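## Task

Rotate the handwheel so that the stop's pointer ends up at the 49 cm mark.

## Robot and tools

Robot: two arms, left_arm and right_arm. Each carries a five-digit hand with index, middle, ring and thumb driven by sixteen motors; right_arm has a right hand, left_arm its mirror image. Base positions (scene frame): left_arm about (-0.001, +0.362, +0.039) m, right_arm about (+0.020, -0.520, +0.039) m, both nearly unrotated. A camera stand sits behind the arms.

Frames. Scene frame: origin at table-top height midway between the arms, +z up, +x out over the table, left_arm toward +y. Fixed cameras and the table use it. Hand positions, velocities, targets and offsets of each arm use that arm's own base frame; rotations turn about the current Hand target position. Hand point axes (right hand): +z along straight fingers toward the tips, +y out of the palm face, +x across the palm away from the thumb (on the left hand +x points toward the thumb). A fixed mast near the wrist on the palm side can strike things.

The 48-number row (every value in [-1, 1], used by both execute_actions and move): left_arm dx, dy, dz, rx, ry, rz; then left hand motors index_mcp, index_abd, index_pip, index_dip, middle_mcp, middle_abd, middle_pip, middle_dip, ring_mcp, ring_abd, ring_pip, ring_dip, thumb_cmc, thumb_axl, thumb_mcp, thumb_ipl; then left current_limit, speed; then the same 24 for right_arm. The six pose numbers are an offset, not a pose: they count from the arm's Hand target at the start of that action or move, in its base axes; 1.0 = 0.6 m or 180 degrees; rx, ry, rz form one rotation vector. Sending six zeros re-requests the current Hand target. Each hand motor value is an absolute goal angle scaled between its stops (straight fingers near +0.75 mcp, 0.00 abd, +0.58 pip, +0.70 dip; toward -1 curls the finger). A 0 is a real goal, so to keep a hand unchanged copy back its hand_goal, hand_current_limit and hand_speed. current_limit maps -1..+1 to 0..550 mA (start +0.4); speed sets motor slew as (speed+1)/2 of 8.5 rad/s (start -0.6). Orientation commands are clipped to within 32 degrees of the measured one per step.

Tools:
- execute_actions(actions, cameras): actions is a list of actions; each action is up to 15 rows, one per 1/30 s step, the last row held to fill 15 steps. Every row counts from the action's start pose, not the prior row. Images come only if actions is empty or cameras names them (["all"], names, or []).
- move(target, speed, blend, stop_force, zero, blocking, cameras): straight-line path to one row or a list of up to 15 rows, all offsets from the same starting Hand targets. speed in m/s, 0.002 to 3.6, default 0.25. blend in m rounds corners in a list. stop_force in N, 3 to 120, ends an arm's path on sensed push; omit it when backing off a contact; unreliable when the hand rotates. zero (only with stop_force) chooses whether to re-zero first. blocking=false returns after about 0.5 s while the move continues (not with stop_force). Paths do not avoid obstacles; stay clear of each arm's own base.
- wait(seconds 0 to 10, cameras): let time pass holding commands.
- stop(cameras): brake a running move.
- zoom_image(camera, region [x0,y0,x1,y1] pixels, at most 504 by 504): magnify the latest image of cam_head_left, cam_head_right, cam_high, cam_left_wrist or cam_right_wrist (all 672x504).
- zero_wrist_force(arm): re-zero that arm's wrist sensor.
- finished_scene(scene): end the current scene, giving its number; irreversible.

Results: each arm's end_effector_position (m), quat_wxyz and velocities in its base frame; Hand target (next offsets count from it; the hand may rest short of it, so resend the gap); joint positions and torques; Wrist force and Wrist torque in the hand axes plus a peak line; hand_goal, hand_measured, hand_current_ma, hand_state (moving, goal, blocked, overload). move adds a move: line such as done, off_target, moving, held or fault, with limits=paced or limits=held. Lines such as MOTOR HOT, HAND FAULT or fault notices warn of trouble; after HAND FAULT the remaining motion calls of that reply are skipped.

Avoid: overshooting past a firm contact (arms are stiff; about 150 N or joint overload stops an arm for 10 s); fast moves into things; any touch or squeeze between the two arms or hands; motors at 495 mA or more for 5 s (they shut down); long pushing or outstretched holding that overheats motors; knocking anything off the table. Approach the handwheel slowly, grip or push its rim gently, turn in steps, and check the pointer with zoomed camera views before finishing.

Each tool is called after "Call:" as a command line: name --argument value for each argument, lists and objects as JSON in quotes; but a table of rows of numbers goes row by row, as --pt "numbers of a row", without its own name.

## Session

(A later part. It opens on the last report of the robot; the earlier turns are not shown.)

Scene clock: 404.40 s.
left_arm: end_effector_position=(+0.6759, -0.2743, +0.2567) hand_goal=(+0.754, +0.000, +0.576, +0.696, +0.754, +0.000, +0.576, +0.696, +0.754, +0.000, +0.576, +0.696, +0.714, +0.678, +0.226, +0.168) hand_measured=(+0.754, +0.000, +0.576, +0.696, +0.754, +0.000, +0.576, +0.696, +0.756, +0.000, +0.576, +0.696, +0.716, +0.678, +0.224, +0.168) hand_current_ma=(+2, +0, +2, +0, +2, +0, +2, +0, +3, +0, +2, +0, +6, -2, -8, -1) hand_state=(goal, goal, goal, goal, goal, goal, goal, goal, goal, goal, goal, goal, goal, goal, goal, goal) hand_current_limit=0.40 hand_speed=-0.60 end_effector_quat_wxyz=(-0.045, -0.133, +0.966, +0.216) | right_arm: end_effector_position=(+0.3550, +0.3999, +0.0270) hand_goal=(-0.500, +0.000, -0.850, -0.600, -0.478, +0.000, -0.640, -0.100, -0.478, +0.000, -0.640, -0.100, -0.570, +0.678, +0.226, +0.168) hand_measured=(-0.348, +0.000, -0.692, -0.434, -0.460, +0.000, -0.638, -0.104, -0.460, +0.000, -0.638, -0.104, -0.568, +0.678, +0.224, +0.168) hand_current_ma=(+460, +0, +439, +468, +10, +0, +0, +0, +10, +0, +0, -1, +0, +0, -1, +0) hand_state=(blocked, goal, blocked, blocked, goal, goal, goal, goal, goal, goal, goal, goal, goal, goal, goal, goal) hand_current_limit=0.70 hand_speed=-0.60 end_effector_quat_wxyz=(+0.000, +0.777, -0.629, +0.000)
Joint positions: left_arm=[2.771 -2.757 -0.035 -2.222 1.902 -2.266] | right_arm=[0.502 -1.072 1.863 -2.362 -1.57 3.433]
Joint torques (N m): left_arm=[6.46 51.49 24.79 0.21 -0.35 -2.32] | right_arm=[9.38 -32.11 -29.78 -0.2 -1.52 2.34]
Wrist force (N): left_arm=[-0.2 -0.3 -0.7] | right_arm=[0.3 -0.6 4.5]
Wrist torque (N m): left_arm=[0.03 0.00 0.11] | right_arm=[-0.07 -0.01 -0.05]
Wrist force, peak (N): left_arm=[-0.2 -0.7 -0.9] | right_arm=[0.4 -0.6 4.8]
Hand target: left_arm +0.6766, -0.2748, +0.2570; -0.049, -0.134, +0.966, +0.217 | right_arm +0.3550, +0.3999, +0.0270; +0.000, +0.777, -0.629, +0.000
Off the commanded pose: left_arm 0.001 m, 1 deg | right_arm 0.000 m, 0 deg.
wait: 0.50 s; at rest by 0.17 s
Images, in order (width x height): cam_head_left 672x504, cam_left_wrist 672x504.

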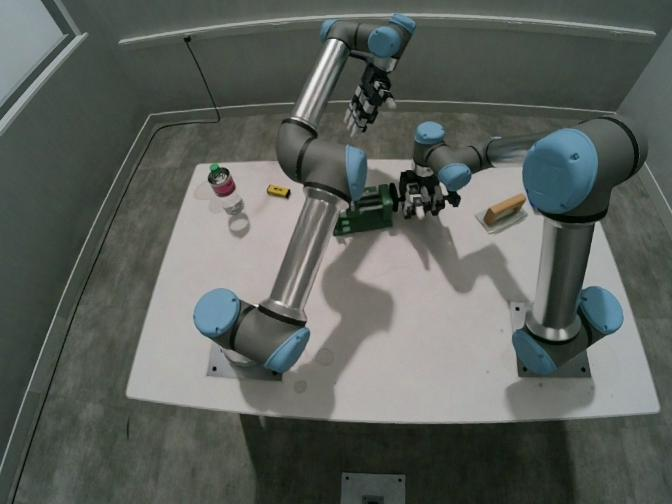

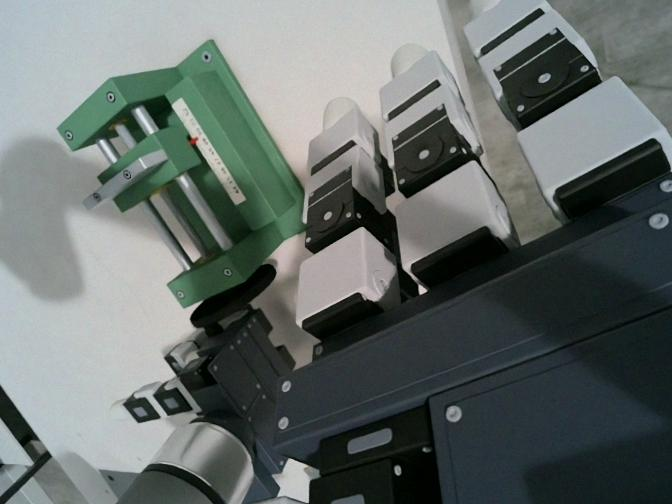

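Call:
move --target '[0,0,0,0,0,0,0.754,0,0.576,0.696,0.754,0,0.576,0.696,0.754,0,0.576,0.696,0.714,0.678,0.226,0.168,0.4,-0.6, 0.0098,0.0021,0.0165,0,0,0,-0.5,0,-0.85,-0.6,-0.479,0,-0.64,-0.1,-0.479,0,-0.64,-0.1,-0.571,0.678,0.226,0.168,0.3,-0.6]' --speed 0.03 --stop_force 25 --cameras '["cam_head_left","cam_left_wrist"]'

Call:
zoom_image --camera "cam_head_left" --region '[380, 160, 460, 220]'

Call:
zoom_image --camera "cam_left_wrist" --region '[150, 80, 270, 220]'

Scene clock: 419.17 s.
left_arm: end_effector_position=(+0.6759, -0.2743, +0.2567) hand_goal=(+0.754, +0.000, +0.576, +0.696, +0.754, +0.000, +0.576, +0.696, +0.754, +0.000, +0.576, +0.696, +0.714, +0.678, +0.226, +0.168) hand_measured=(+0.754, +0.000, +0.576, +0.696, +0.754, +0.000, +0.576, +0.696, +0.756, +0.000, +0.576, +0.696, +0.716, +0.678, +0.224, +0.168) hand_current_ma=(+2, +0, +2, +0, +2, +0, +2, +0, +3, +0, +2, +0, +6, -2, -8, -1) hand_state=(goal, goal, goal, goal, goal, goal, goal, goal, goal, goal, goal, goal, goal, goal, goal, goal) hand_current_limit=0.40 hand_speed=-0.60 end_effector_quat_wxyz=(-0.045, -0.133, +0.966, +0.216) | right_arm: end_effector_position=(+0.3609, +0.4012, +0.0368) hand_goal=(-0.500, +0.000, -0.850, -0.600, -0.478, +0.000, -0.640, -0.100, -0.478, +0.000, -0.640, -0.100, -0.570, +0.678, +0.226, +0.168) hand_measured=(-0.348, +0.000, -0.692, -0.434, -0.460, +0.000, -0.638, -0.104, -0.460, +0.000, -0.638, -0.104, -0.568, +0.678, +0.224, +0.168) hand_current_ma=(+358, +0, +358, +358, +10, +0, +0, +0, +10, +0, +0, -1, +0, +0, -1, +0) hand_state=(blocked, goal, blocked, blocked, goal, goal, goal, goal, goal, goal, goal, goal, goal, goal, goal, goal) hand_current_limit=0.30 hand_speed=-0.60 end_effector_quat_wxyz=(+0.000, +0.777, -0.629, +0.000)
Joint positions: left_arm=[2.771 -2.757 -0.035 -2.222 1.902 -2.266] | right_arm=[0.499 -1.079 1.841 -2.332 -1.57 3.43]
Joint torques (N m): left_arm=[5.55 51.98 25.29 0.24 -0.32 -2.17] | right_arm=[-9.13 -63.49 -32.13 -0.29 1.2 -3.64]
Wrist force (N): left_arm=[-0.1 -0.2 -1.2] | right_arm=[-14.4 -24.0 47.2]
Wrist torque (N m): left_arm=[0.09 -0.04 0.12] | right_arm=[-3.92 1.47 -0.45]
Wrist force, peak (N): left_arm=[-0.5 -0.7 -1.0] | right_arm=[-14.5 -24.2 47.6]
Hand target: left_arm +0.6766, -0.2748, +0.2570; -0.049, -0.134, +0.966, +0.217 | right_arm +0.3609, +0.4012, +0.0368; +0.000, +0.777, -0.629, +0.000
Off the commanded pose: left_arm 0.001 m, 1 deg | right_arm 0.000 m, 0 deg.
elbow stopped short (left arm): the move would have taken joint 3 (elbow) straighter than the controller allows.
move: contact (right_arm)
Images, in order (width x height): cam_head_left 672x504, cam_left_wrist 672x504.

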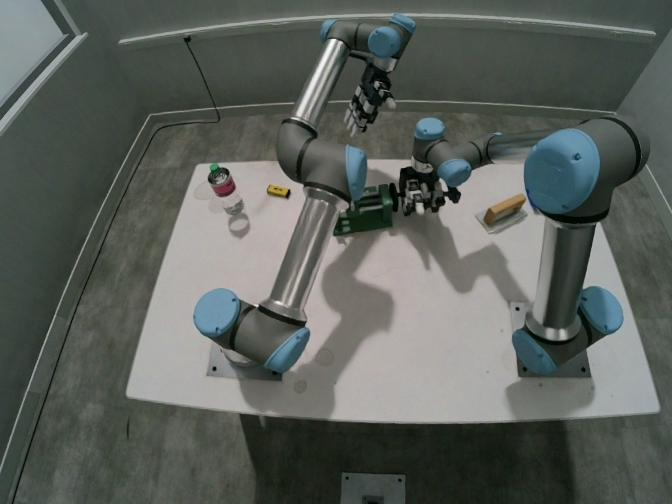

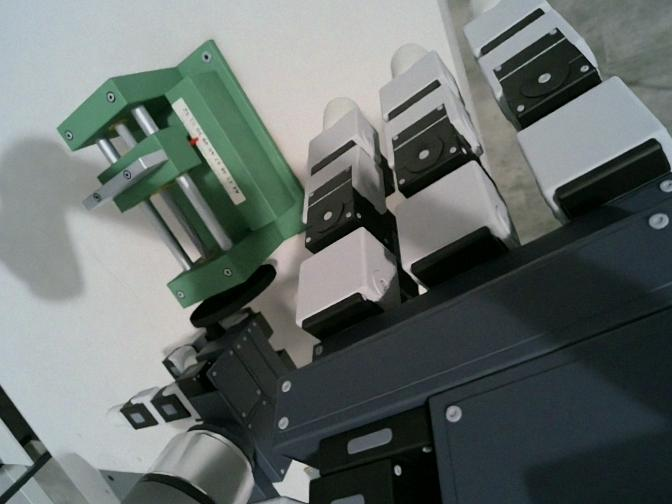

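Scaled by 6.300 from the camera's 672x504 image, which has a finer 960x720 frame.

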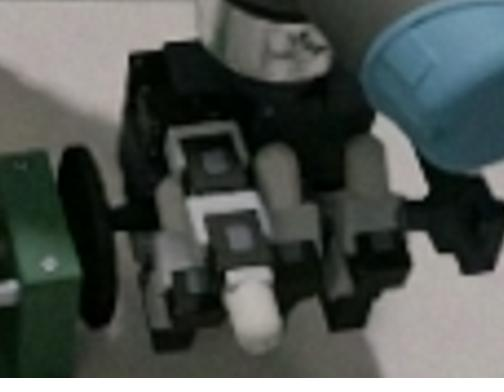

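Scaled by 3.600 from the camera's 672x504 image, which has a finer 960x720 frame.

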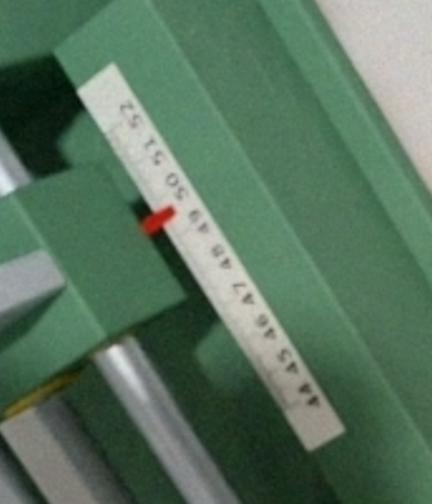

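Call:
move --target '[0,0,0,0,0,0,0.754,0,0.576,0.696,0.754,0,0.576,0.696,0.754,0,0.576,0.696,0.714,0.678,0.226,0.168,0.4,-0.6, 0.0026,0.0006,-0.0048,0,0,0,-0.5,0,-0.85,-0.6,-0.479,0,-0.64,-0.1,-0.479,0,-0.64,-0.1,-0.571,0.678,0.226,0.168,0.3,-0.6]' --speed 0.02

Call:
move --target '[0,0,0,0,0,0,0.754,0,0.576,0.696,0.754,0,0.576,0.696,0.754,0,0.576,0.696,0.714,0.678,0.226,0.168,0.4,-0.6, 0.0085,0.0018,0.0042,0,0,0,-0.5,0,-0.85,-0.6,-0.479,0,-0.64,-0.1,-0.479,0,-0.64,-0.1,-0.571,0.678,0.226,0.168,0.3,-0.6]' --speed 0.02 --cameras '["cam_head_left","cam_left_wrist"]'

Call:
zoom_image --camera "cam_head_left" --region '[380, 160, 460, 220]'

Call:
zoom_image --camera "cam_left_wrist" --region '[150, 80, 270, 220]'

Scene clock: 441.17 s.
left_arm: end_effector_position=(+0.6759, -0.2743, +0.2567) hand_goal=(+0.754, +0.000, +0.576, +0.696, +0.754, +0.000, +0.576, +0.696, +0.754, +0.000, +0.576, +0.696, +0.714, +0.678, +0.226, +0.168) hand_measured=(+0.754, +0.000, +0.576, +0.696, +0.754, +0.000, +0.576, +0.696, +0.756, +0.000, +0.576, +0.696, +0.716, +0.678, +0.224, +0.168) hand_current_ma=(+2, +0, +2, +0, +2, +0, +2, +0, +3, +0, +2, +0, +6, -2, -8, -1) hand_state=(goal, goal, goal, goal, goal, goal, goal, goal, goal, goal, goal, goal, goal, goal, goal, goal) hand_current_limit=0.40 hand_speed=-0.60 end_effector_quat_wxyz=(-0.045, -0.133, +0.966, +0.216) | right_arm: end_effector_position=(+0.3624, +0.4015, +0.0340) hand_goal=(-0.500, +0.000, -0.850, -0.600, -0.478, +0.000, -0.640, -0.100, -0.478, +0.000, -0.640, -0.100, -0.570, +0.678, +0.226, +0.168) hand_measured=(-0.348, +0.000, -0.692, -0.434, -0.460, +0.000, -0.638, -0.104, -0.460, +0.000, -0.638, -0.104, -0.568, +0.678, +0.224, +0.168) hand_current_ma=(+358, +0, +357, +358, +10, +0, +0, +0, +10, +0, +0, -1, +0, +0, -1, +0) hand_state=(blocked, goal, blocked, blocked, goal, goal, goal, goal, goal, goal, goal, goal, goal, goal, goal, goal) hand_current_limit=0.30 hand_speed=-0.60 end_effector_quat_wxyz=(+0.000, +0.777, -0.629, +0.000) end_effector_velocity=(+0.000, +0.000, -0.003) end_effector_angular_velocity=(-0.002, +0.003, +0.000)
Joint positions: left_arm=[2.771 -2.757 -0.035 -2.222 1.902 -2.266] | right_arm=[0.499 -1.072 1.839 -2.337 -1.57 3.43]
Joint velocities: left_arm=[within noise] | right_arm=[-0.001 0.005 0 -0.002 0 0]
Joint torques (N m): left_arm=[5.05 52.14 25.53 0.25 -0.35 -2.01] | right_arm=[-9.81 -29.15 -30.83 -4.3 1.53 -2.69]
Wrist force (N): left_arm=[-0.4 -0.5 -0.9] | right_arm=[-0.5 0.0 0.1]
Wrist torque (N m): left_arm=[0.04 0.01 0.10] | right_arm=[0.20 -0.04 0.07]
Wrist force, peak (N): left_arm=[0.1 -0.8 -1.2] | right_arm=[-14.5 -24.2 47.8]
Hand target: left_arm +0.6766, -0.2748, +0.2570; -0.049, -0.134, +0.966, +0.217 | right_arm +0.3624, +0.4015, +0.0339; +0.000, +0.777, -0.629, +0.000
Off the commanded pose: left_arm 0.001 m, 1 deg | right_arm 0.000 m, 0 deg.
elbow stopped short (left arm): the move would have taken joint 3 (elbow) straighter than the controller allows.
move: done

Scene clock: 441.97 s.
left_arm: end_effector_position=(+0.6759, -0.2743, +0.2567) hand_goal=(+0.754, +0.000, +0.576, +0.696, +0.754, +0.000, +0.576, +0.696, +0.754, +0.000, +0.576, +0.696, +0.714, +0.678, +0.226, +0.168) hand_measured=(+0.754, +0.000, +0.576, +0.696, +0.754, +0.000, +0.576, +0.696, +0.756, +0.000, +0.576, +0.696, +0.716, +0.678, +0.224, +0.168) hand_current_ma=(+2, +0, +2, +0, +2, +0, +2, +0, +3, +0, +2, +0, +6, -2, -8, -1) hand_state=(goal, goal, goal, goal, goal, goal, goal, goal, goal, goal, goal, goal, goal, goal, goal, goal) hand_current_limit=0.40 hand_speed=-0.60 end_effector_quat_wxyz=(-0.045, -0.133, +0.966, +0.216) | right_arm: end_effector_position=(+0.3674, +0.4026, +0.0364) hand_goal=(-0.500, +0.000, -0.850, -0.600, -0.478, +0.000, -0.640, -0.100, -0.478, +0.000, -0.640, -0.100, -0.570, +0.678, +0.226, +0.168) hand_measured=(-0.348, +0.000, -0.692, -0.434, -0.460, +0.000, -0.638, -0.104, -0.460, +0.000, -0.638, -0.104, -0.568, +0.678, +0.224, +0.168) hand_current_ma=(+357, +0, +358, +357, +10, +0, +0, +0, +10, +0, +0, -1, +0, +0, -1, +0) hand_state=(blocked, goal, blocked, blocked, goal, goal, goal, goal, goal, goal, goal, goal, goal, goal, goal, goal) hand_current_limit=0.30 hand_speed=-0.60 end_effector_quat_wxyz=(+0.000, +0.777, -0.629, +0.000)
Joint positions: left_arm=[2.771 -2.757 -0.035 -2.222 1.902 -2.266] | right_arm=[0.496 -1.068 1.823 -2.326 -1.57 3.427]
Joint torques (N m): left_arm=[5.21 52.21 25.52 0.3 -0.4 -2.05] | right_arm=[-10.24 -29.38 -29.5 0.11 1.55 -2.62]
Wrist force (N): left_arm=[0.0 -0.5 -1.0] | right_arm=[-0.5 -0.1 0.1]
Wrist torque (N m): left_arm=[0.04 -0.04 0.14] | right_arm=[0.19 -0.03 0.06]
Wrist force, peak (N): left_arm=[-0.5 -0.6 -0.9] | right_arm=[-0.5 -0.4 -0.1]
Hand target: left_arm +0.6766, -0.2748, +0.2570; -0.049, -0.134, +0.966, +0.217 | right_arm +0.3675, +0.4026, +0.0364; +0.000, +0.777, -0.629, +0.000
Off the commanded pose: left_arm 0.001 m, 1 deg | right_arm 0.000 m, 0 deg.
elbow stopped short (left arm): the move would have taken joint 3 (elbow) straighter than the controller allows.
move: done
Images, in order (width x height): cam_head_left 672x504, cam_left_wrist 672x504.

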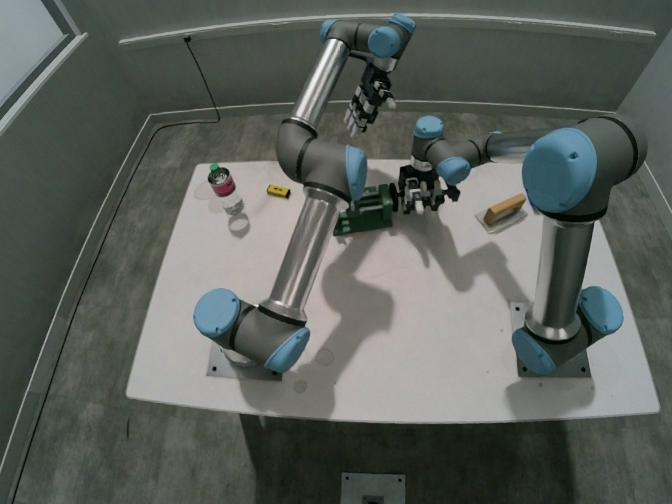

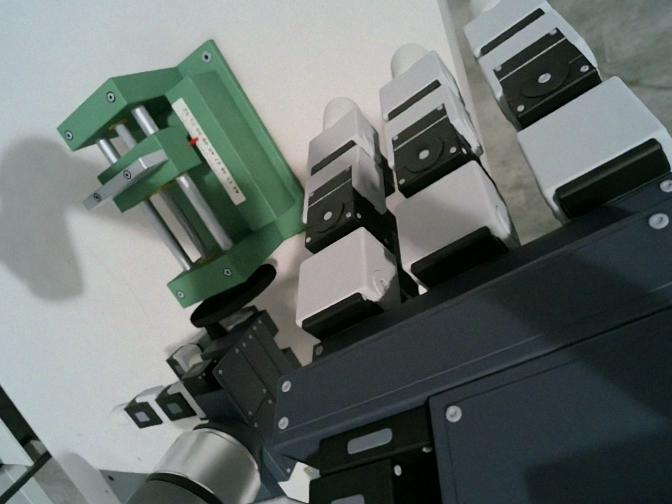

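Scaled by 6.300 from the camera's 672x504 image, which has a finer 960x720 frame.

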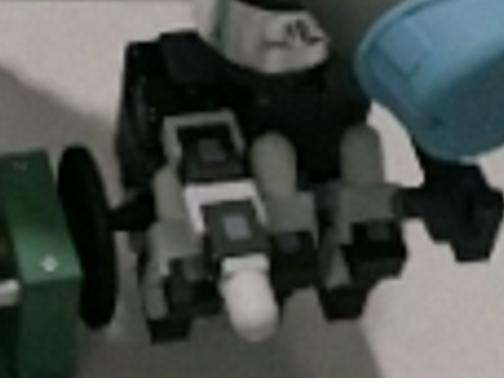

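Scaled by 3.600 from the camera's 672x504 image, which has a finer 960x720 frame.

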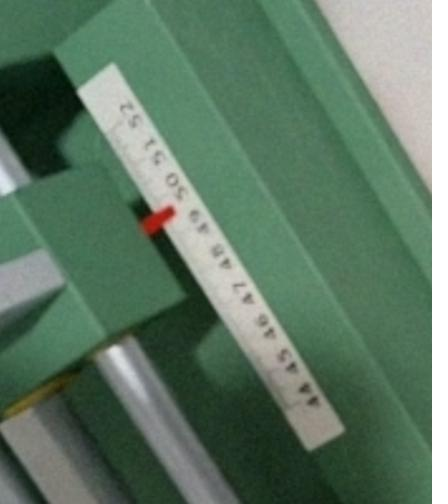

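Call:
move --pt "0 0 0 0 0 0 0.754 0 0.576 0.696 0.754 0 0.576 0.696 0.754 0 0.576 0.696 0.714 0.678 0.226 0.168 0.4 -0.6 0.0253 0.0054 0.0063 0 0 0 -0.5 0 -0.85 -0.6 -0.479 0 -0.64 -0.1 -0.479 0 -0.64 -0.1 -0.571 0.678 0.226 0.168 0.3 -0.6" --pt "0 0 0 0 0 0 0.754 0 0.576 0.696 0.754 0 0.576 0.696 0.754 0 0.576 0.696 0.714 0.678 0.226 0.168 0.4 -0.6 0.0507 0.0109 0.0005 0 0 0 -0.5 0 -0.85 -0.6 -0.479 0 -0.64 -0.1 -0.479 0 -0.64 -0.1 -0.571 0.678 0.226 0.168 0.3 -0.6" --pt "0 0 0 0 0 0 0.754 0 0.576 0.696 0.754 0 0.576 0.696 0.754 0 0.576 0.696 0.714 0.678 0.226 0.168 0.4 -0.6 0.0714 0.0153 -0.0157 0 0 0 -0.5 0 -0.85 -0.6 -0.479 0 -0.64 -0.1 -0.479 0 -0.64 -0.1 -0.571 0.678 0.226 0.168 0.3 -0.6" --speed 0.03 --stop_force 30 --blend 0.005 --cameras '["cam_head_left","cam_left_wrist"]'

Call:
zoom_image --camera "cam_head_left" --region '[380, 160, 460, 220]'

Call:
zoom_image --camera "cam_left_wrist" --region '[150, 80, 270, 220]'

Scene clock: 459.40 s.
left_arm: end_effector_position=(+0.6759, -0.2743, +0.2567) hand_goal=(+0.754, +0.000, +0.576, +0.696, +0.754, +0.000, +0.576, +0.696, +0.754, +0.000, +0.576, +0.696, +0.714, +0.678, +0.226, +0.168) hand_measured=(+0.754, +0.000, +0.576, +0.696, +0.754, +0.000, +0.576, +0.696, +0.756, +0.000, +0.576, +0.696, +0.716, +0.678, +0.224, +0.168) hand_current_ma=(+2, +0, +2, +0, +2, +0, +2, +0, +3, +0, +2, +0, +6, -2, -8, -1) hand_state=(goal, goal, goal, goal, goal, goal, goal, goal, goal, goal, goal, goal, goal, goal, goal, goal) hand_current_limit=0.40 hand_speed=-0.60 end_effector_quat_wxyz=(-0.045, -0.133, +0.966, +0.216) | right_arm: end_effector_position=(+0.4104, +0.4118, +0.0270) hand_goal=(-0.500, +0.000, -0.850, -0.600, -0.478, +0.000, -0.640, -0.100, -0.478, +0.000, -0.640, -0.100, -0.570, +0.678, +0.226, +0.168) hand_measured=(-0.402, +0.000, -0.622, -0.504, -0.462, +0.000, -0.638, -0.104, -0.462, +0.000, -0.638, -0.104, -0.568, +0.678, +0.224, +0.168) hand_current_ma=(+211, +0, +358, +183, +10, +0, +0, +0, +10, +0, +0, -1, +0, +0, -1, +0) hand_state=(blocked, goal, blocked, blocked, goal, goal, goal, goal, goal, goal, goal, goal, goal, goal, goal, goal) hand_current_limit=0.30 hand_speed=-0.60 end_effector_quat_wxyz=(+0.000, +0.777, -0.629, +0.000)
Joint positions: left_arm=[2.771 -2.757 -0.035 -2.222 1.902 -2.266] | right_arm=[0.476 -0.982 1.705 -2.293 -1.57 3.408]
Joint torques (N m): left_arm=[3.74 52.06 25.89 0.29 -0.3 -1.77] | right_arm=[-11.55 -31.14 -30.05 -4.24 -0.41 -2.67]
Wrist force (N): left_arm=[-0.6 -0.4 -1.0] | right_arm=[-2.2 1.2 -2.4]
Wrist torque (N m): left_arm=[0.05 0.03 0.08] | right_arm=[0.39 -0.03 -0.01]
Wrist force, peak (N): left_arm=[-0.3 -0.8 -1.3] | right_arm=[-0.1 3.4 -17.5]
Hand target: left_arm +0.6766, -0.2748, +0.2570; -0.049, -0.134, +0.966, +0.217 | right_arm +0.4104, +0.4118, +0.0270; +0.000, +0.777, -0.629, +0.000
Off the commanded pose: left_arm 0.001 m, 1 deg | right_arm 0.000 m, 0 deg.
elbow stopped short (left arm): the move would have taken joint 3 (elbow) straighter than the controller allows.
move: done
Images, in order (width x height): cam_head_left 672x504, cam_left_wrist 672x504.

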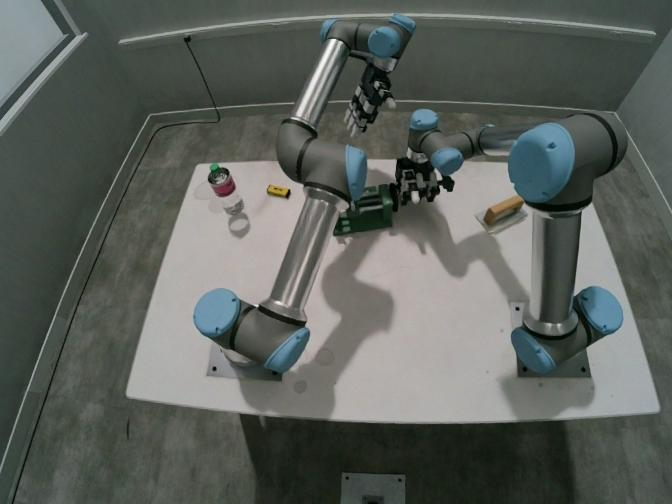

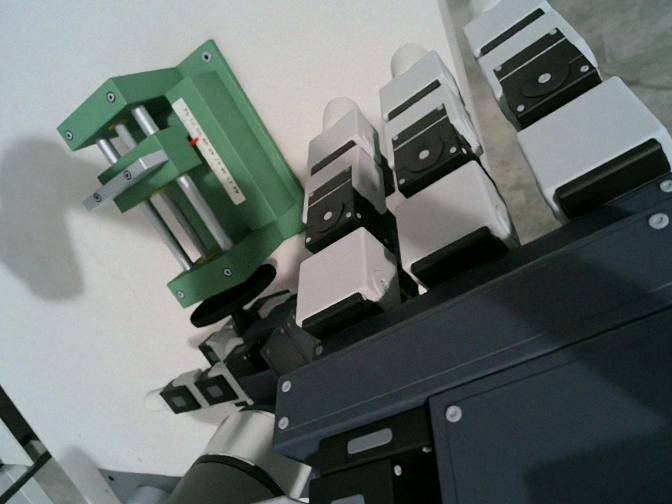

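Scaled by 6.300 from the camera's 672x504 image, which has a finer 960x720 frame.

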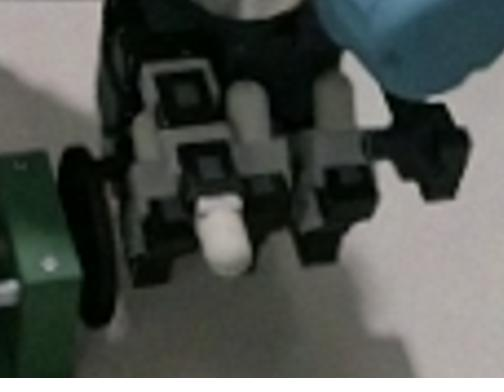

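Scaled by 3.600 from the camera's 672x504 image, which has a finer 960x720 frame.

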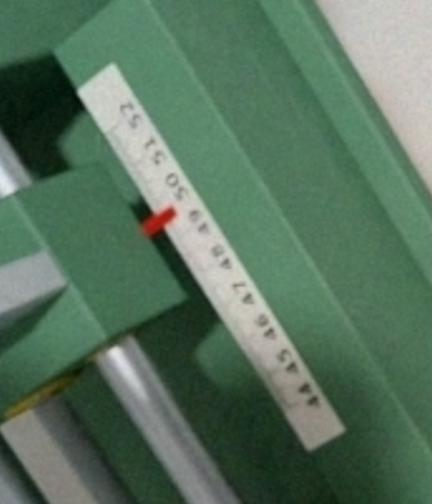

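Call:
move --pt "0 0 0 0 0 0 0.754 0 0.576 0.696 0.754 0 0.576 0.696 0.754 0 0.576 0.696 0.714 0.678 0.226 0.168 0.4 -0.6 0.0121 0.0026 -0.0237 0 0 0 -0.5 0 -0.85 -0.6 -0.479 0 -0.64 -0.1 -0.479 0 -0.64 -0.1 -0.571 0.678 0.226 0.168 0.3 -0.6" --pt "0 0 0 0 0 0 0.754 0 0.576 0.696 0.754 0 0.576 0.696 0.754 0 0.576 0.696 0.714 0.678 0.226 0.168 0.4 -0.6 0.0132 0.0028 -0.0503 0 0 0 -0.5 0 -0.85 -0.6 -0.479 0 -0.64 -0.1 -0.479 0 -0.64 -0.1 -0.571 0.678 0.226 0.168 0.3 -0.6" --pt "0 0 0 0 0 0 0.754 0 0.576 0.696 0.754 0 0.576 0.696 0.754 0 0.576 0.696 0.714 0.678 0.226 0.168 0.4 -0.6 0.0033 0.0007 -0.075 0 0 0 -0.5 0 -0.85 -0.6 -0.479 0 -0.64 -0.1 -0.479 0 -0.64 -0.1 -0.571 0.678 0.226 0.168 0.3 -0.6" --speed 0.03 --stop_force 25 --blend 0.005 --cameras '["cam_head_left","cam_left_wrist"]'

Call:
zoom_image --camera "cam_head_left" --region '[380, 160, 460, 220]'

Call:
zoom_image --camera "cam_left_wrist" --region '[150, 80, 270, 220]'

Scene clock: 484.67 s.
left_arm: end_effector_position=(+0.6759, -0.2743, +0.2567) hand_goal=(+0.754, +0.000, +0.576, +0.696, +0.754, +0.000, +0.576, +0.696, +0.754, +0.000, +0.576, +0.696, +0.714, +0.678, +0.226, +0.168) hand_measured=(+0.754, +0.000, +0.576, +0.696, +0.754, +0.000, +0.576, +0.696, +0.756, +0.000, +0.576, +0.696, +0.716, +0.678, +0.224, +0.168) hand_current_ma=(+2, +0, +2, +0, +2, +0, +2, +0, +3, +0, +2, +0, +6, -2, -8, -1) hand_state=(goal, goal, goal, goal, goal, goal, goal, goal, goal, goal, goal, goal, goal, goal, goal, goal) hand_current_limit=0.40 hand_speed=-0.60 end_effector_quat_wxyz=(-0.045, -0.133, +0.966, +0.216) | right_arm: end_effector_position=(+0.4134, +0.4124, -0.0153) hand_goal=(-0.500, +0.000, -0.850, -0.600, -0.478, +0.000, -0.640, -0.100, -0.478, +0.000, -0.640, -0.100, -0.570, +0.678, +0.226, +0.168) hand_measured=(-0.466, +0.000, -0.528, -0.596, -0.472, +0.000, -0.638, -0.104, -0.472, +0.000, -0.638, -0.104, -0.568, +0.678, +0.224, +0.168) hand_current_ma=(+32, +0, +358, +1, +2, +0, +0, +0, +2, +0, +0, -1, +0, +0, -1, +0) hand_state=(blocked, goal, blocked, goal, goal, goal, goal, goal, goal, goal, goal, goal, goal, goal, goal, goal) hand_current_limit=0.30 hand_speed=-0.60 end_effector_quat_wxyz=(+0.000, +0.777, -0.629, +0.000)
Joint positions: left_arm=[2.771 -2.757 -0.035 -2.222 1.902 -2.266] | right_arm=[0.475 -0.908 1.715 -2.377 -1.57 3.406]
Joint torques (N m): left_arm=[3.25 51.8 25.88 0.21 -0.42 -1.58] | right_arm=[-11.3 -45.9 -27.68 -1.45 -1.41 -2.56]
Wrist force (N): left_arm=[-0.3 -0.6 -0.9] | right_arm=[-0.4 2.4 -8.1]
Wrist torque (N m): left_arm=[0.03 0.00 0.11] | right_arm=[0.34 -0.23 -0.11]
Wrist force, peak (N): left_arm=[-0.3 -0.6 -1.4] | right_arm=[0.4 -9.8 -26.9]
Hand target: left_arm +0.6766, -0.2748, +0.2570; -0.049, -0.134, +0.966, +0.217 | right_arm +0.4135, +0.4124, -0.0153; +0.000, +0.777, -0.629, +0.000 (not the last commanded pose)
Off the commanded pose: left_arm 0.001 m, 1 deg | right_arm 0.003 m, 0 deg.
elbow stopped short (left arm): the move would have taken joint 3 (elbow) straighter than the controller allows.
move: contact (right_arm); path passed 2 of 3 targets
Images, in order (width x height): cam_head_left 672x504, cam_left_wrist 672x504.

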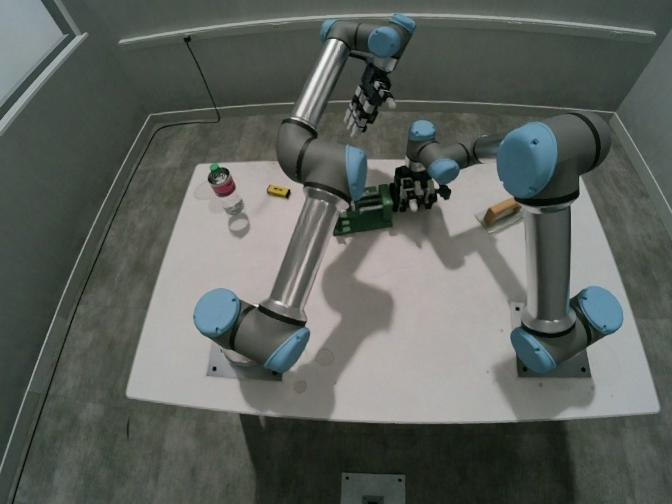

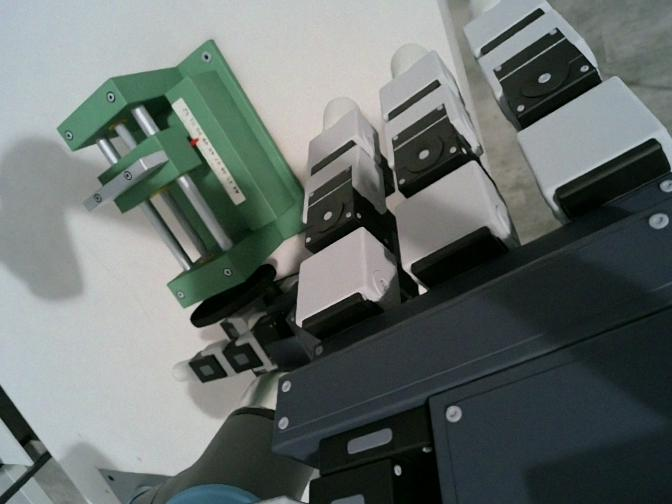

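Scaled by 6.300 from the camera's 672x504 image, which has a finer 960x720 frame.

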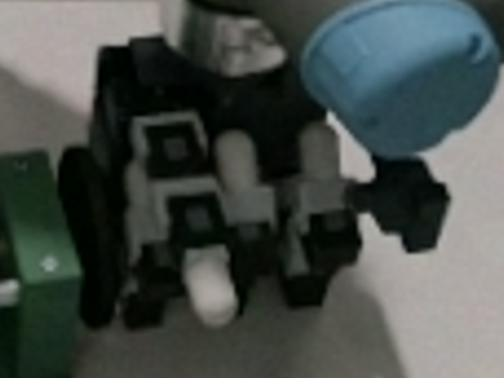

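Scaled by 3.600 from the camera's 672x504 image, which has a finer 960x720 frame.

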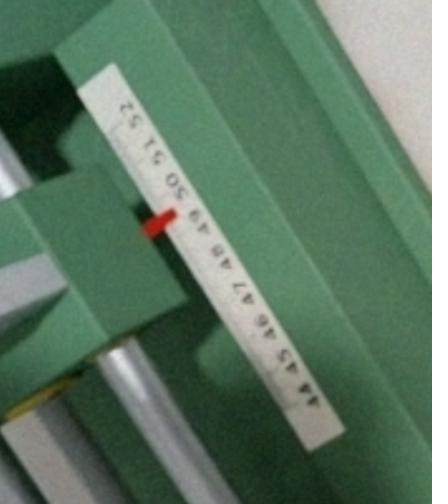

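Call:
zoom_image --camera "cam_left_wrist" --region '[170, 110, 230, 170]'

Scaled by 8.400 from the camera's 672x504 image, which has a finer 960x720 frame.

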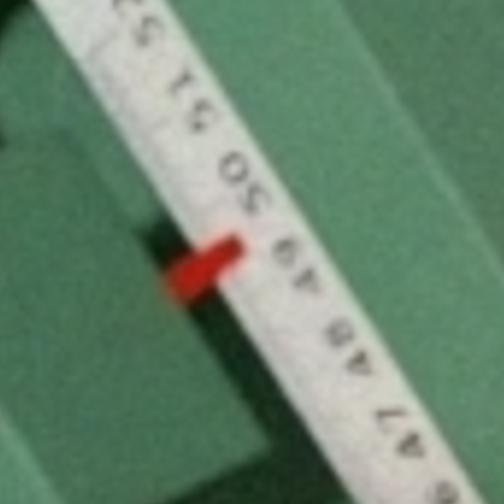

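Call:
move --target '[0,0,0,0,0,0,0.754,0,0.576,0.696,0.754,0,0.576,0.696,0.754,0,0.576,0.696,0.714,0.678,0.226,0.168,0.4,-0.6, 0,0,0.003,0,0,0,-0.274,0,-0.59,-0.2,-0.479,0,-0.64,-0.1,-0.479,0,-0.64,-0.1,-0.571,0.678,0.226,0.168,0.3,-0.6]' --speed 0.03 --cameras '["cam_head_left","cam_left_wrist"]'

Call:
move --pt "0 0 0 0 0 0 0.754 0 0.576 0.696 0.754 0 0.576 0.696 0.754 0 0.576 0.696 0.714 0.678 0.226 0.168 0.4 -0.6 0.035 -0.163 0 0 0 0 -0.274 0 -0.59 -0.2 -0.479 0 -0.64 -0.1 -0.479 0 -0.64 -0.1 -0.571 0.678 0.226 0.168 0.3 -0.6" --pt "0 0 0 0 0 0 0.754 0 0.576 0.696 0.754 0 0.576 0.696 0.754 0 0.576 0.696 0.714 0.678 0.226 0.168 0.4 -0.6 0.07 -0.24 0.3 0 0 0 -0.274 0 -0.59 -0.2 -0.479 0 -0.64 -0.1 -0.479 0 -0.64 -0.1 -0.571 0.678 0.226 0.168 0.3 -0.6" --speed '[0.06, 0.25]' --blend 0.01 --cameras '["cam_head_left","cam_left_wrist"]'

Call:
zoom_image --camera "cam_head_left" --region '[380, 160, 460, 220]'

Call:
zoom_image --camera "cam_left_wrist" --region '[170, 230, 290, 380]'

Scene clock: 538.43 s.
left_arm: end_effector_position=(+0.6759, -0.2743, +0.2567) hand_goal=(+0.754, +0.000, +0.576, +0.696, +0.754, +0.000, +0.576, +0.696, +0.754, +0.000, +0.576, +0.696, +0.714, +0.678, +0.226, +0.168) hand_measured=(+0.754, +0.000, +0.576, +0.696, +0.754, +0.000, +0.576, +0.696, +0.756, +0.000, +0.576, +0.696, +0.716, +0.678, +0.224, +0.168) hand_current_ma=(+2, +0, +2, +0, +2, +0, +2, +0, +3, +0, +2, +0, +6, -2, -8, -1) hand_state=(goal, goal, goal, goal, goal, goal, goal, goal, goal, goal, goal, goal, goal, goal, goal, goal) hand_current_limit=0.40 hand_speed=-0.60 end_effector_quat_wxyz=(-0.045, -0.133, +0.966, +0.216) | right_arm: end_effector_position=(+0.4134, +0.4124, -0.0135) hand_goal=(-0.274, +0.000, -0.590, -0.200, -0.478, +0.000, -0.640, -0.100, -0.478, +0.000, -0.640, -0.100, -0.570, +0.678, +0.226, +0.168) hand_measured=(-0.438, +0.000, -0.622, -0.258, -0.472, +0.000, -0.638, -0.104, -0.472, +0.000, -0.638, -0.104, -0.570, +0.684, +0.216, +0.168) hand_current_ma=(-357, +0, -27, -78, +2, +0, +0, +0, +2, +0, +0, -1, +0, +2, -6, +0) hand_state=(blocked, goal, blocked, blocked, goal, goal, goal, goal, goal, goal, goal, goal, goal, goal, goal, goal) hand_current_limit=0.30 hand_speed=-0.60 end_effector_quat_wxyz=(+0.000, +0.777, -0.629, +0.000)
Joint positions: left_arm=[2.771 -2.757 -0.035 -2.222 1.902 -2.266] | right_arm=[0.475 -0.911 1.714 -2.374 -1.57 3.406]
Joint torques (N m): left_arm=[0.69 52.31 27.03 0.18 -0.59 -1.14] | right_arm=[-8.97 -46.75 -28.49 0.31 -1.81 -1.96]
Wrist force (N): left_arm=[-0.3 -0.5 -1.1] | right_arm=[-0.4 1.2 -5.1]
Wrist torque (N m): left_arm=[0.05 -0.01 0.11] | right_arm=[0.26 -0.14 -0.11]
Wrist force, peak (N): left_arm=[-0.3 -0.5 -1.6] | right_arm=[-0.1 4.1 -13.6]
Hand target: left_arm +0.6766, -0.2748, +0.2570; -0.049, -0.134, +0.966, +0.217 | right_arm +0.4135, +0.4124, -0.0135; +0.000, +0.777, -0.629, +0.000
Off the commanded pose: left_arm 0.001 m, 1 deg | right_arm 0.000 m, 0 deg.
elbow stopped short (left arm): the move would have taken joint 3 (elbow) straighter than the controller allows.
move: done
Images, in order (width x height): cam_head_left 672x504, cam_left_wrist 672x504.

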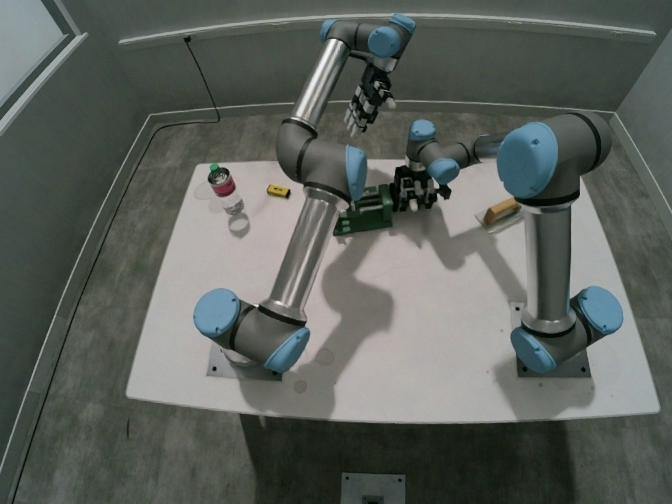

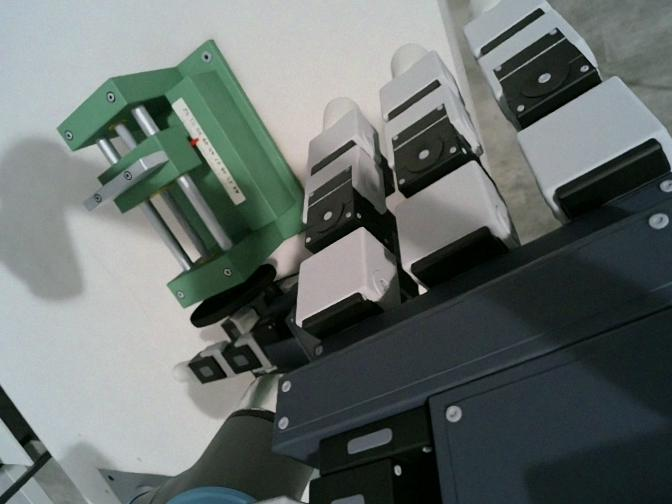

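Scene clock: 541.60 s.
left_arm: end_effector_position=(+0.6759, -0.2743, +0.2567) hand_goal=(+0.754, +0.000, +0.576, +0.696, +0.754, +0.000, +0.576, +0.696, +0.754, +0.000, +0.576, +0.696, +0.714, +0.678, +0.226, +0.168) hand_measured=(+0.754, +0.000, +0.576, +0.696, +0.754, +0.000, +0.576, +0.696, +0.756, +0.000, +0.576, +0.696, +0.716, +0.678, +0.224, +0.168) hand_current_ma=(+2, +0, +2, +0, +2, +0, +2, +0, +3, +0, +2, +0, +6, -2, -8, -1) hand_state=(goal, goal, goal, goal, goal, goal, goal, goal, goal, goal, goal, goal, goal, goal, goal, goal) hand_current_limit=0.40 hand_speed=-0.60 end_effector_quat_wxyz=(-0.045, -0.133, +0.966, +0.216) | right_arm: end_effector_position=(+0.4554, +0.2685, +0.1664) hand_goal=(-0.274, +0.000, -0.590, -0.200, -0.478, +0.000, -0.640, -0.100, -0.478, +0.000, -0.640, -0.100, -0.570, +0.678, +0.226, +0.168) hand_measured=(-0.268, +0.000, -0.592, -0.204, -0.472, +0.000, -0.638, -0.104, -0.472, +0.000, -0.638, -0.104, -0.570, +0.680, +0.216, +0.168) hand_current_ma=(+1, +0, +0, +0, +2, +0, +0, +0, +2, +0, +0, -1, +0, +0, -6, +0) hand_state=(goal, goal, goal, goal, goal, goal, goal, goal, goal, goal, goal, goal, goal, goal, goal, goal) hand_current_limit=0.30 hand_speed=-0.60 end_effector_quat_wxyz=(+0.000, +0.777, -0.629, +0.000)
Joint positions: left_arm=[2.771 -2.757 -0.035 -2.222 1.902 -2.266] | right_arm=[0.23 -1.246 1.692 -2.016 -1.57 3.161]
Joint torques (N m): left_arm=[0.4 52.47 26.72 0.21 -0.55 -1.04] | right_arm=[-10.33 -42.05 -33.48 0.07 -2.32 -2.62]
Wrist force (N): left_arm=[-0.4 -0.6 -1.3] | right_arm=[-0.3 -0.2 0.0]
Wrist torque (N m): left_arm=[0.05 0.01 0.10] | right_arm=[0.18 -0.05 0.08]
Wrist force, peak (N): left_arm=[-0.3 -0.5 -1.5] | right_arm=[-2.5 -0.1 -8.4]
Hand target: left_arm +0.6766, -0.2748, +0.2570; -0.049, -0.134, +0.966, +0.217 | right_arm +0.4555, +0.2684, +0.1665; +0.000, +0.777, -0.629, +0.000
Off the commanded pose: left_arm 0.001 m, 1 deg | right_arm 0.000 m, 0 deg.
elbow stopped short (left arm): the move would have taken joint 3 (elbow) straighter than the controller allows.
move: done
Images, in order (width x height): cam_head_left 672x504, cam_left_wrist 672x504.

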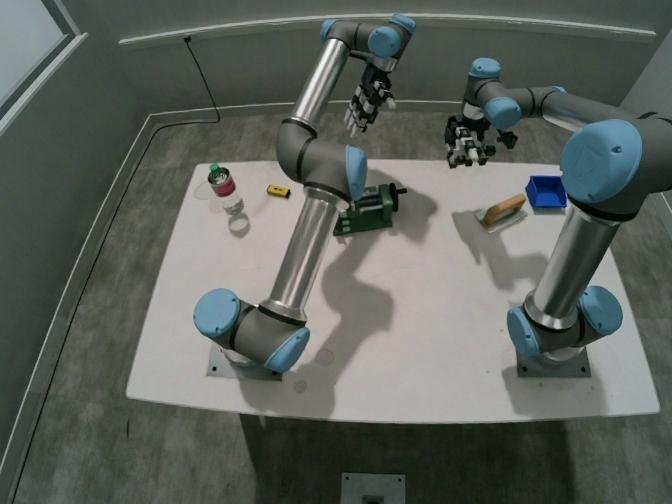

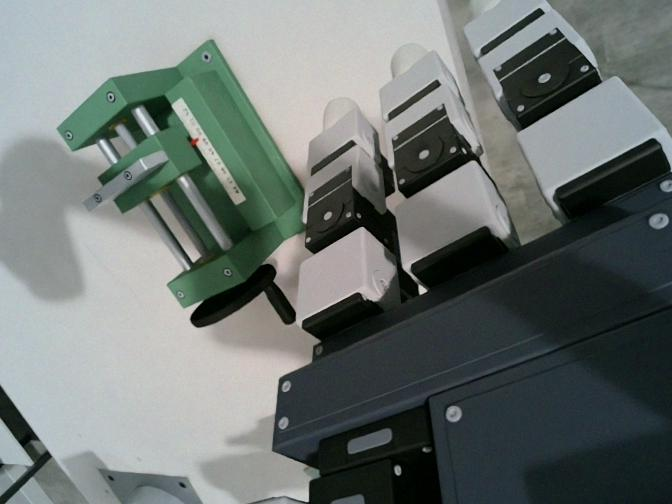

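Scaled by 6.300 from the camera's 672x504 image, which has a finer 960x720 frame.

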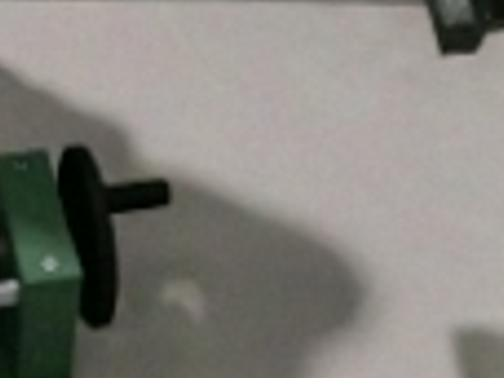

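Scaled by 3.360 from the camera's 672x504 image, which has a finer 960x720 frame.

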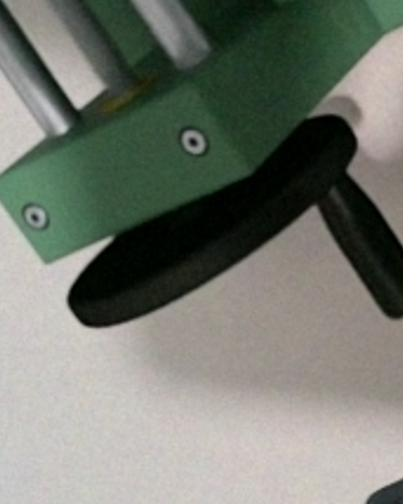

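Call:
move --target '[0,0,0,0,0,0,0.754,0,0.576,0.696,0.754,0,0.576,0.696,0.754,0,0.576,0.696,0.714,0.678,0.226,0.168,0.4,-0.6, 0,0,0.05,0,0,0.5,0.754,-0.417,0.576,0.696,-0.479,0,-0.64,-0.1,-0.479,0,-0.64,-0.1,-0.571,0.678,0.226,0.168,0.7,-0.6]' --speed 0.5

Call:
move --pt "0 0 0 0 0 0 0.754 0 0.576 0.696 0.754 0 0.576 0.696 0.754 0 0.576 0.696 0.714 0.678 0.226 0.168 0.4 -0.6 0.1 0 0 0.334 -0.215 0.442 0.754 -0.417 0.576 0.696 -0.479 0 -0.64 -0.1 -0.479 0 -0.64 -0.1 -0.571 0.678 0.226 0.168 0.7 -0.6" --pt "0 0 0 0 0 0 0.754 0 0.576 0.696 0.754 0 0.576 0.696 0.754 0 0.576 0.696 0.714 0.678 0.226 0.168 0.4 -0.6 0.1858 0.0677 -0.1678 0.334 -0.215 0.442 0.754 -0.417 0.576 0.696 -0.479 0 -0.64 -0.1 -0.479 0 -0.64 -0.1 -0.571 0.678 0.226 0.168 0.7 -0.6" --speed '[0.4,0.25]' --cameras '["cam_head_left","cam_head_right","cam_left_wrist","cam_high"]'

Call:
zoom_image --camera "cam_head_left" --region '[380, 150, 480, 225]'

Call:
zoom_image --camera "cam_left_wrist" --region '[170, 230, 320, 430]'

Scene clock: 565.90 s.
left_arm: end_effector_position=(+0.6759, -0.2743, +0.2567) hand_goal=(+0.754, +0.000, +0.576, +0.696, +0.754, +0.000, +0.576, +0.696, +0.754, +0.000, +0.576, +0.696, +0.714, +0.678, +0.226, +0.168) hand_measured=(+0.754, +0.000, +0.576, +0.696, +0.754, +0.000, +0.576, +0.696, +0.756, +0.000, +0.576, +0.696, +0.716, +0.678, +0.224, +0.168) hand_current_ma=(+2, +0, +2, +0, +2, +0, +2, +0, +3, +0, +2, +0, +6, -2, -8, -1) hand_state=(goal, goal, goal, goal, goal, goal, goal, goal, goal, goal, goal, goal, goal, goal, goal, goal) hand_current_limit=0.40 hand_speed=-0.60 end_effector_quat_wxyz=(-0.045, -0.133, +0.966, +0.216) | right_arm: end_effector_position=(+0.4555, +0.2684, +0.1965) hand_goal=(+0.754, -0.416, +0.576, +0.696, -0.478, +0.000, -0.640, -0.100, -0.478, +0.000, -0.640, -0.100, -0.570, +0.678, +0.226, +0.168) hand_measured=(+0.750, -0.410, +0.574, +0.694, -0.472, +0.000, -0.638, -0.104, -0.472, +0.000, -0.638, -0.104, -0.570, +0.680, +0.216, +0.168) hand_current_ma=(-1, +1, +0, +0, +2, +0, +0, +0, +2, +0, +0, -1, +0, +0, -6, +0) hand_state=(goal, goal, goal, goal, goal, goal, goal, goal, goal, goal, goal, goal, goal, goal, goal, goal) hand_current_limit=0.70 hand_speed=-0.60 end_effector_quat_wxyz=(+0.000, +0.994, +0.105, +0.000)
Joint positions: left_arm=[2.771 -2.757 -0.035 -2.222 1.902 -2.266] | right_arm=[0.428 -1.324 1.712 -1.958 -1.571 1.789]
Joint torques (N m): left_arm=[-0.47 51.99 27.48 0.23 -0.55 -0.8] | right_arm=[10.84 -39.87 -12.86 -4.51 1.88 -3.01]
Wrist force (N): left_arm=[-0.4 -0.4 -1.3] | right_arm=[-0.4 -0.2 -0.2]
Wrist torque (N m): left_arm=[0.08 0.00 0.09] | right_arm=[0.16 -0.05 0.06]
Wrist force, peak (N): left_arm=[-0.6 -0.6 -1.4] | right_arm=[-1.1 -0.3 -0.2]
Hand target: left_arm +0.6766, -0.2748, +0.2570; -0.049, -0.134, +0.966, +0.217 | right_arm +0.4555, +0.2684, +0.1965; +0.000, +0.994, +0.105, +0.000
Off the commanded pose: left_arm 0.001 m, 1 deg | right_arm 0.000 m, 0 deg.
elbow stopped short (left arm): the move would have taken joint 3 (elbow) straighter than the controller allows.
move: done

Scene clock: 570.43 s.
left_arm: end_effector_position=(+0.6759, -0.2743, +0.2567) hand_goal=(+0.754, +0.000, +0.576, +0.696, +0.754, +0.000, +0.576, +0.696, +0.754, +0.000, +0.576, +0.696, +0.714, +0.678, +0.226, +0.168) hand_measured=(+0.754, +0.000, +0.576, +0.696, +0.754, +0.000, +0.576, +0.696, +0.756, +0.000, +0.576, +0.696, +0.716, +0.678, +0.224, +0.168) hand_current_ma=(+2, +0, +2, +0, +2, +0, +2, +0, +3, +0, +2, +0, +6, -2, -8, -1) hand_state=(goal, goal, goal, goal, goal, goal, goal, goal, goal, goal, goal, goal, goal, goal, goal, goal) hand_current_limit=0.40 hand_speed=-0.60 end_effector_quat_wxyz=(-0.045, -0.133, +0.966, +0.216) | right_arm: end_effector_position=(+0.5669, +0.3090, +0.0959) hand_goal=(+0.754, -0.416, +0.576, +0.696, -0.478, +0.000, -0.640, -0.100, -0.478, +0.000, -0.640, -0.100, -0.570, +0.678, +0.226, +0.168) hand_measured=(+0.752, -0.410, +0.574, +0.694, -0.472, +0.000, -0.638, -0.102, -0.472, +0.000, -0.638, -0.104, -0.564, +0.680, +0.220, +0.168) hand_current_ma=(+0, +1, +0, +0, +2, +0, +0, +0, +2, +0, +0, -1, +2, +0, -2, +0) hand_state=(goal, goal, goal, goal, goal, goal, goal, goal, goal, goal, goal, goal, goal, goal, goal, goal) hand_current_limit=0.70 hand_speed=-0.60 end_effector_quat_wxyz=(-0.418, +0.529, +0.657, +0.337)
Joint positions: left_arm=[2.771 -2.757 -0.035 -2.222 1.902 -2.266] | right_arm=[-0.069 -1.167 1.993 -1.856 -0.517 -0.604]
Joint torques (N m): left_arm=[-0.88 51.75 27.28 0.19 -0.6 -0.87] | right_arm=[10.61 -23.95 -29.18 -3.92 3.46 2.11]
Wrist force (N): left_arm=[-0.2 -0.3 -1.3] | right_arm=[-2.2 0.2 -0.6]
Wrist torque (N m): left_arm=[0.10 -0.02 0.11] | right_arm=[0.25 0.16 -0.16]
Wrist force, peak (N): left_arm=[-0.4 -0.1 -1.6] | right_arm=[-3.2 0.2 0.0]
Hand target: left_arm +0.6766, -0.2748, +0.2570; -0.049, -0.134, +0.966, +0.217 | right_arm +0.5669, +0.3091, +0.0959; -0.418, +0.529, +0.657, +0.337
Off the commanded pose: left_arm 0.001 m, 1 deg | right_arm 0.000 m, 0 deg.
elbow stopped short (left arm): the move would have taken joint 3 (elbow) straighter than the controller allows.
move: done
Images, in order (width x height): cam_head_left 672x504, cam_head_right 672x504, cam_high 672x504, cam_left_wrist 672x504.

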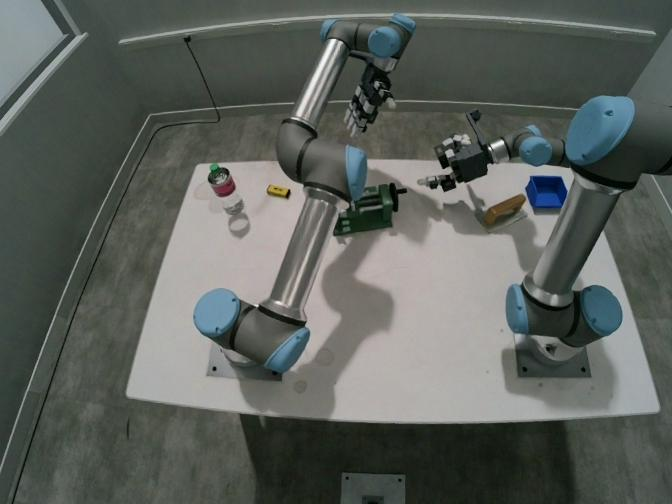

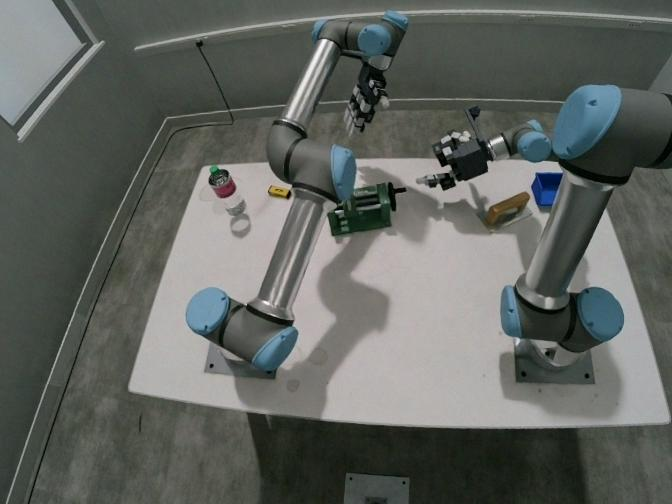

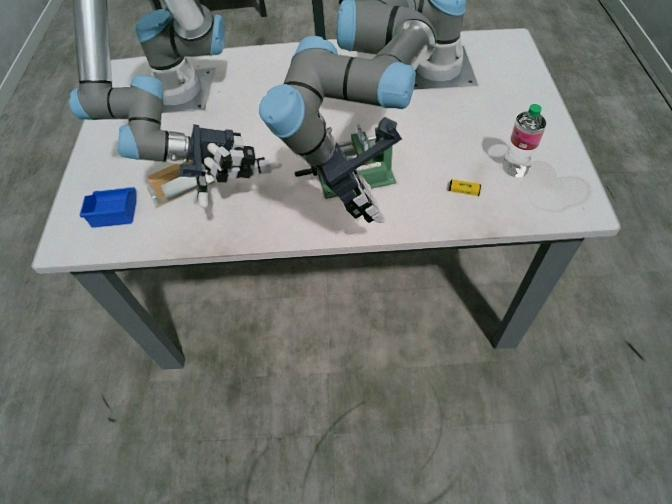

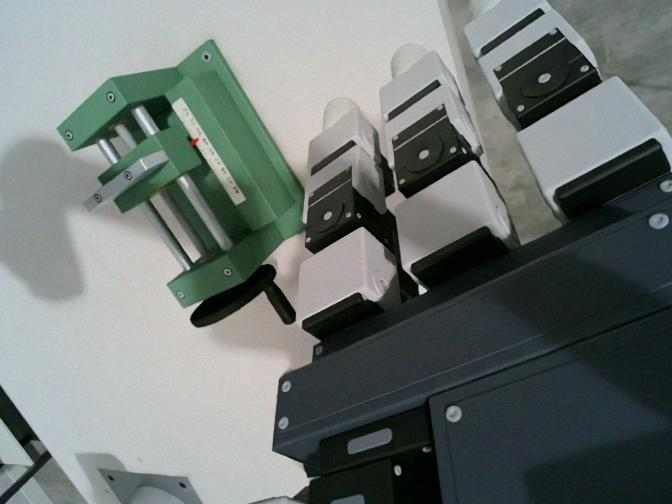

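Scaled by 5.040 from the camera's 672x504 image, which has a finer 960x720 frame.

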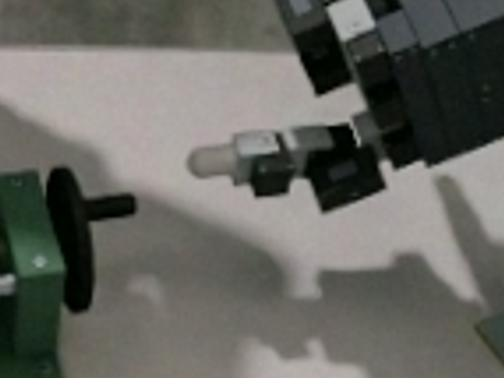

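Scaled by 2.520 from the camera's 672x504 image, which has a finer 960x720 frame.

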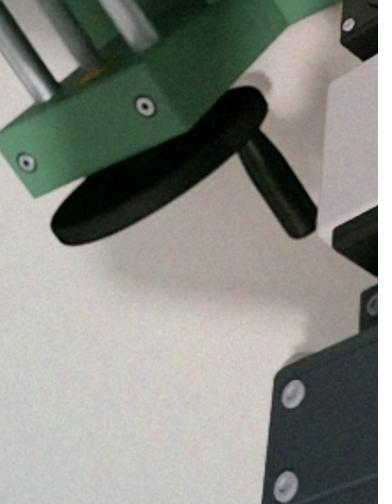

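Call:
zoom_image --camera "cam_high" --region '[240, 130, 340, 205]'

Call:
zoom_image --camera "cam_head_right" --region '[380, 150, 480, 225]'

Scaled by 5.040 from the camera's 672x504 image, which has a finer 960x720 frame.

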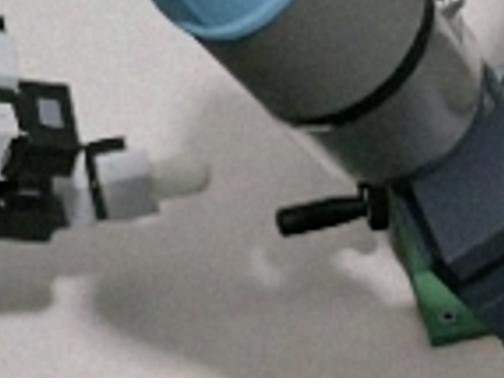

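Scaled by 5.040 from the camera's 672x504 image, which has a finer 960x720 frame.

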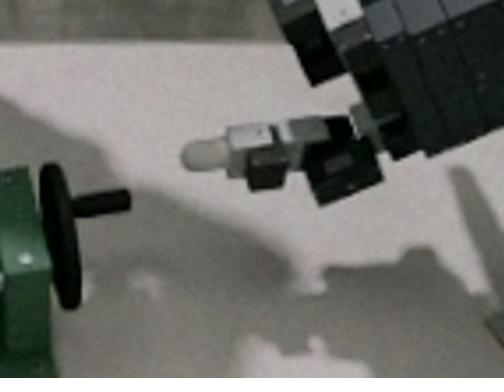

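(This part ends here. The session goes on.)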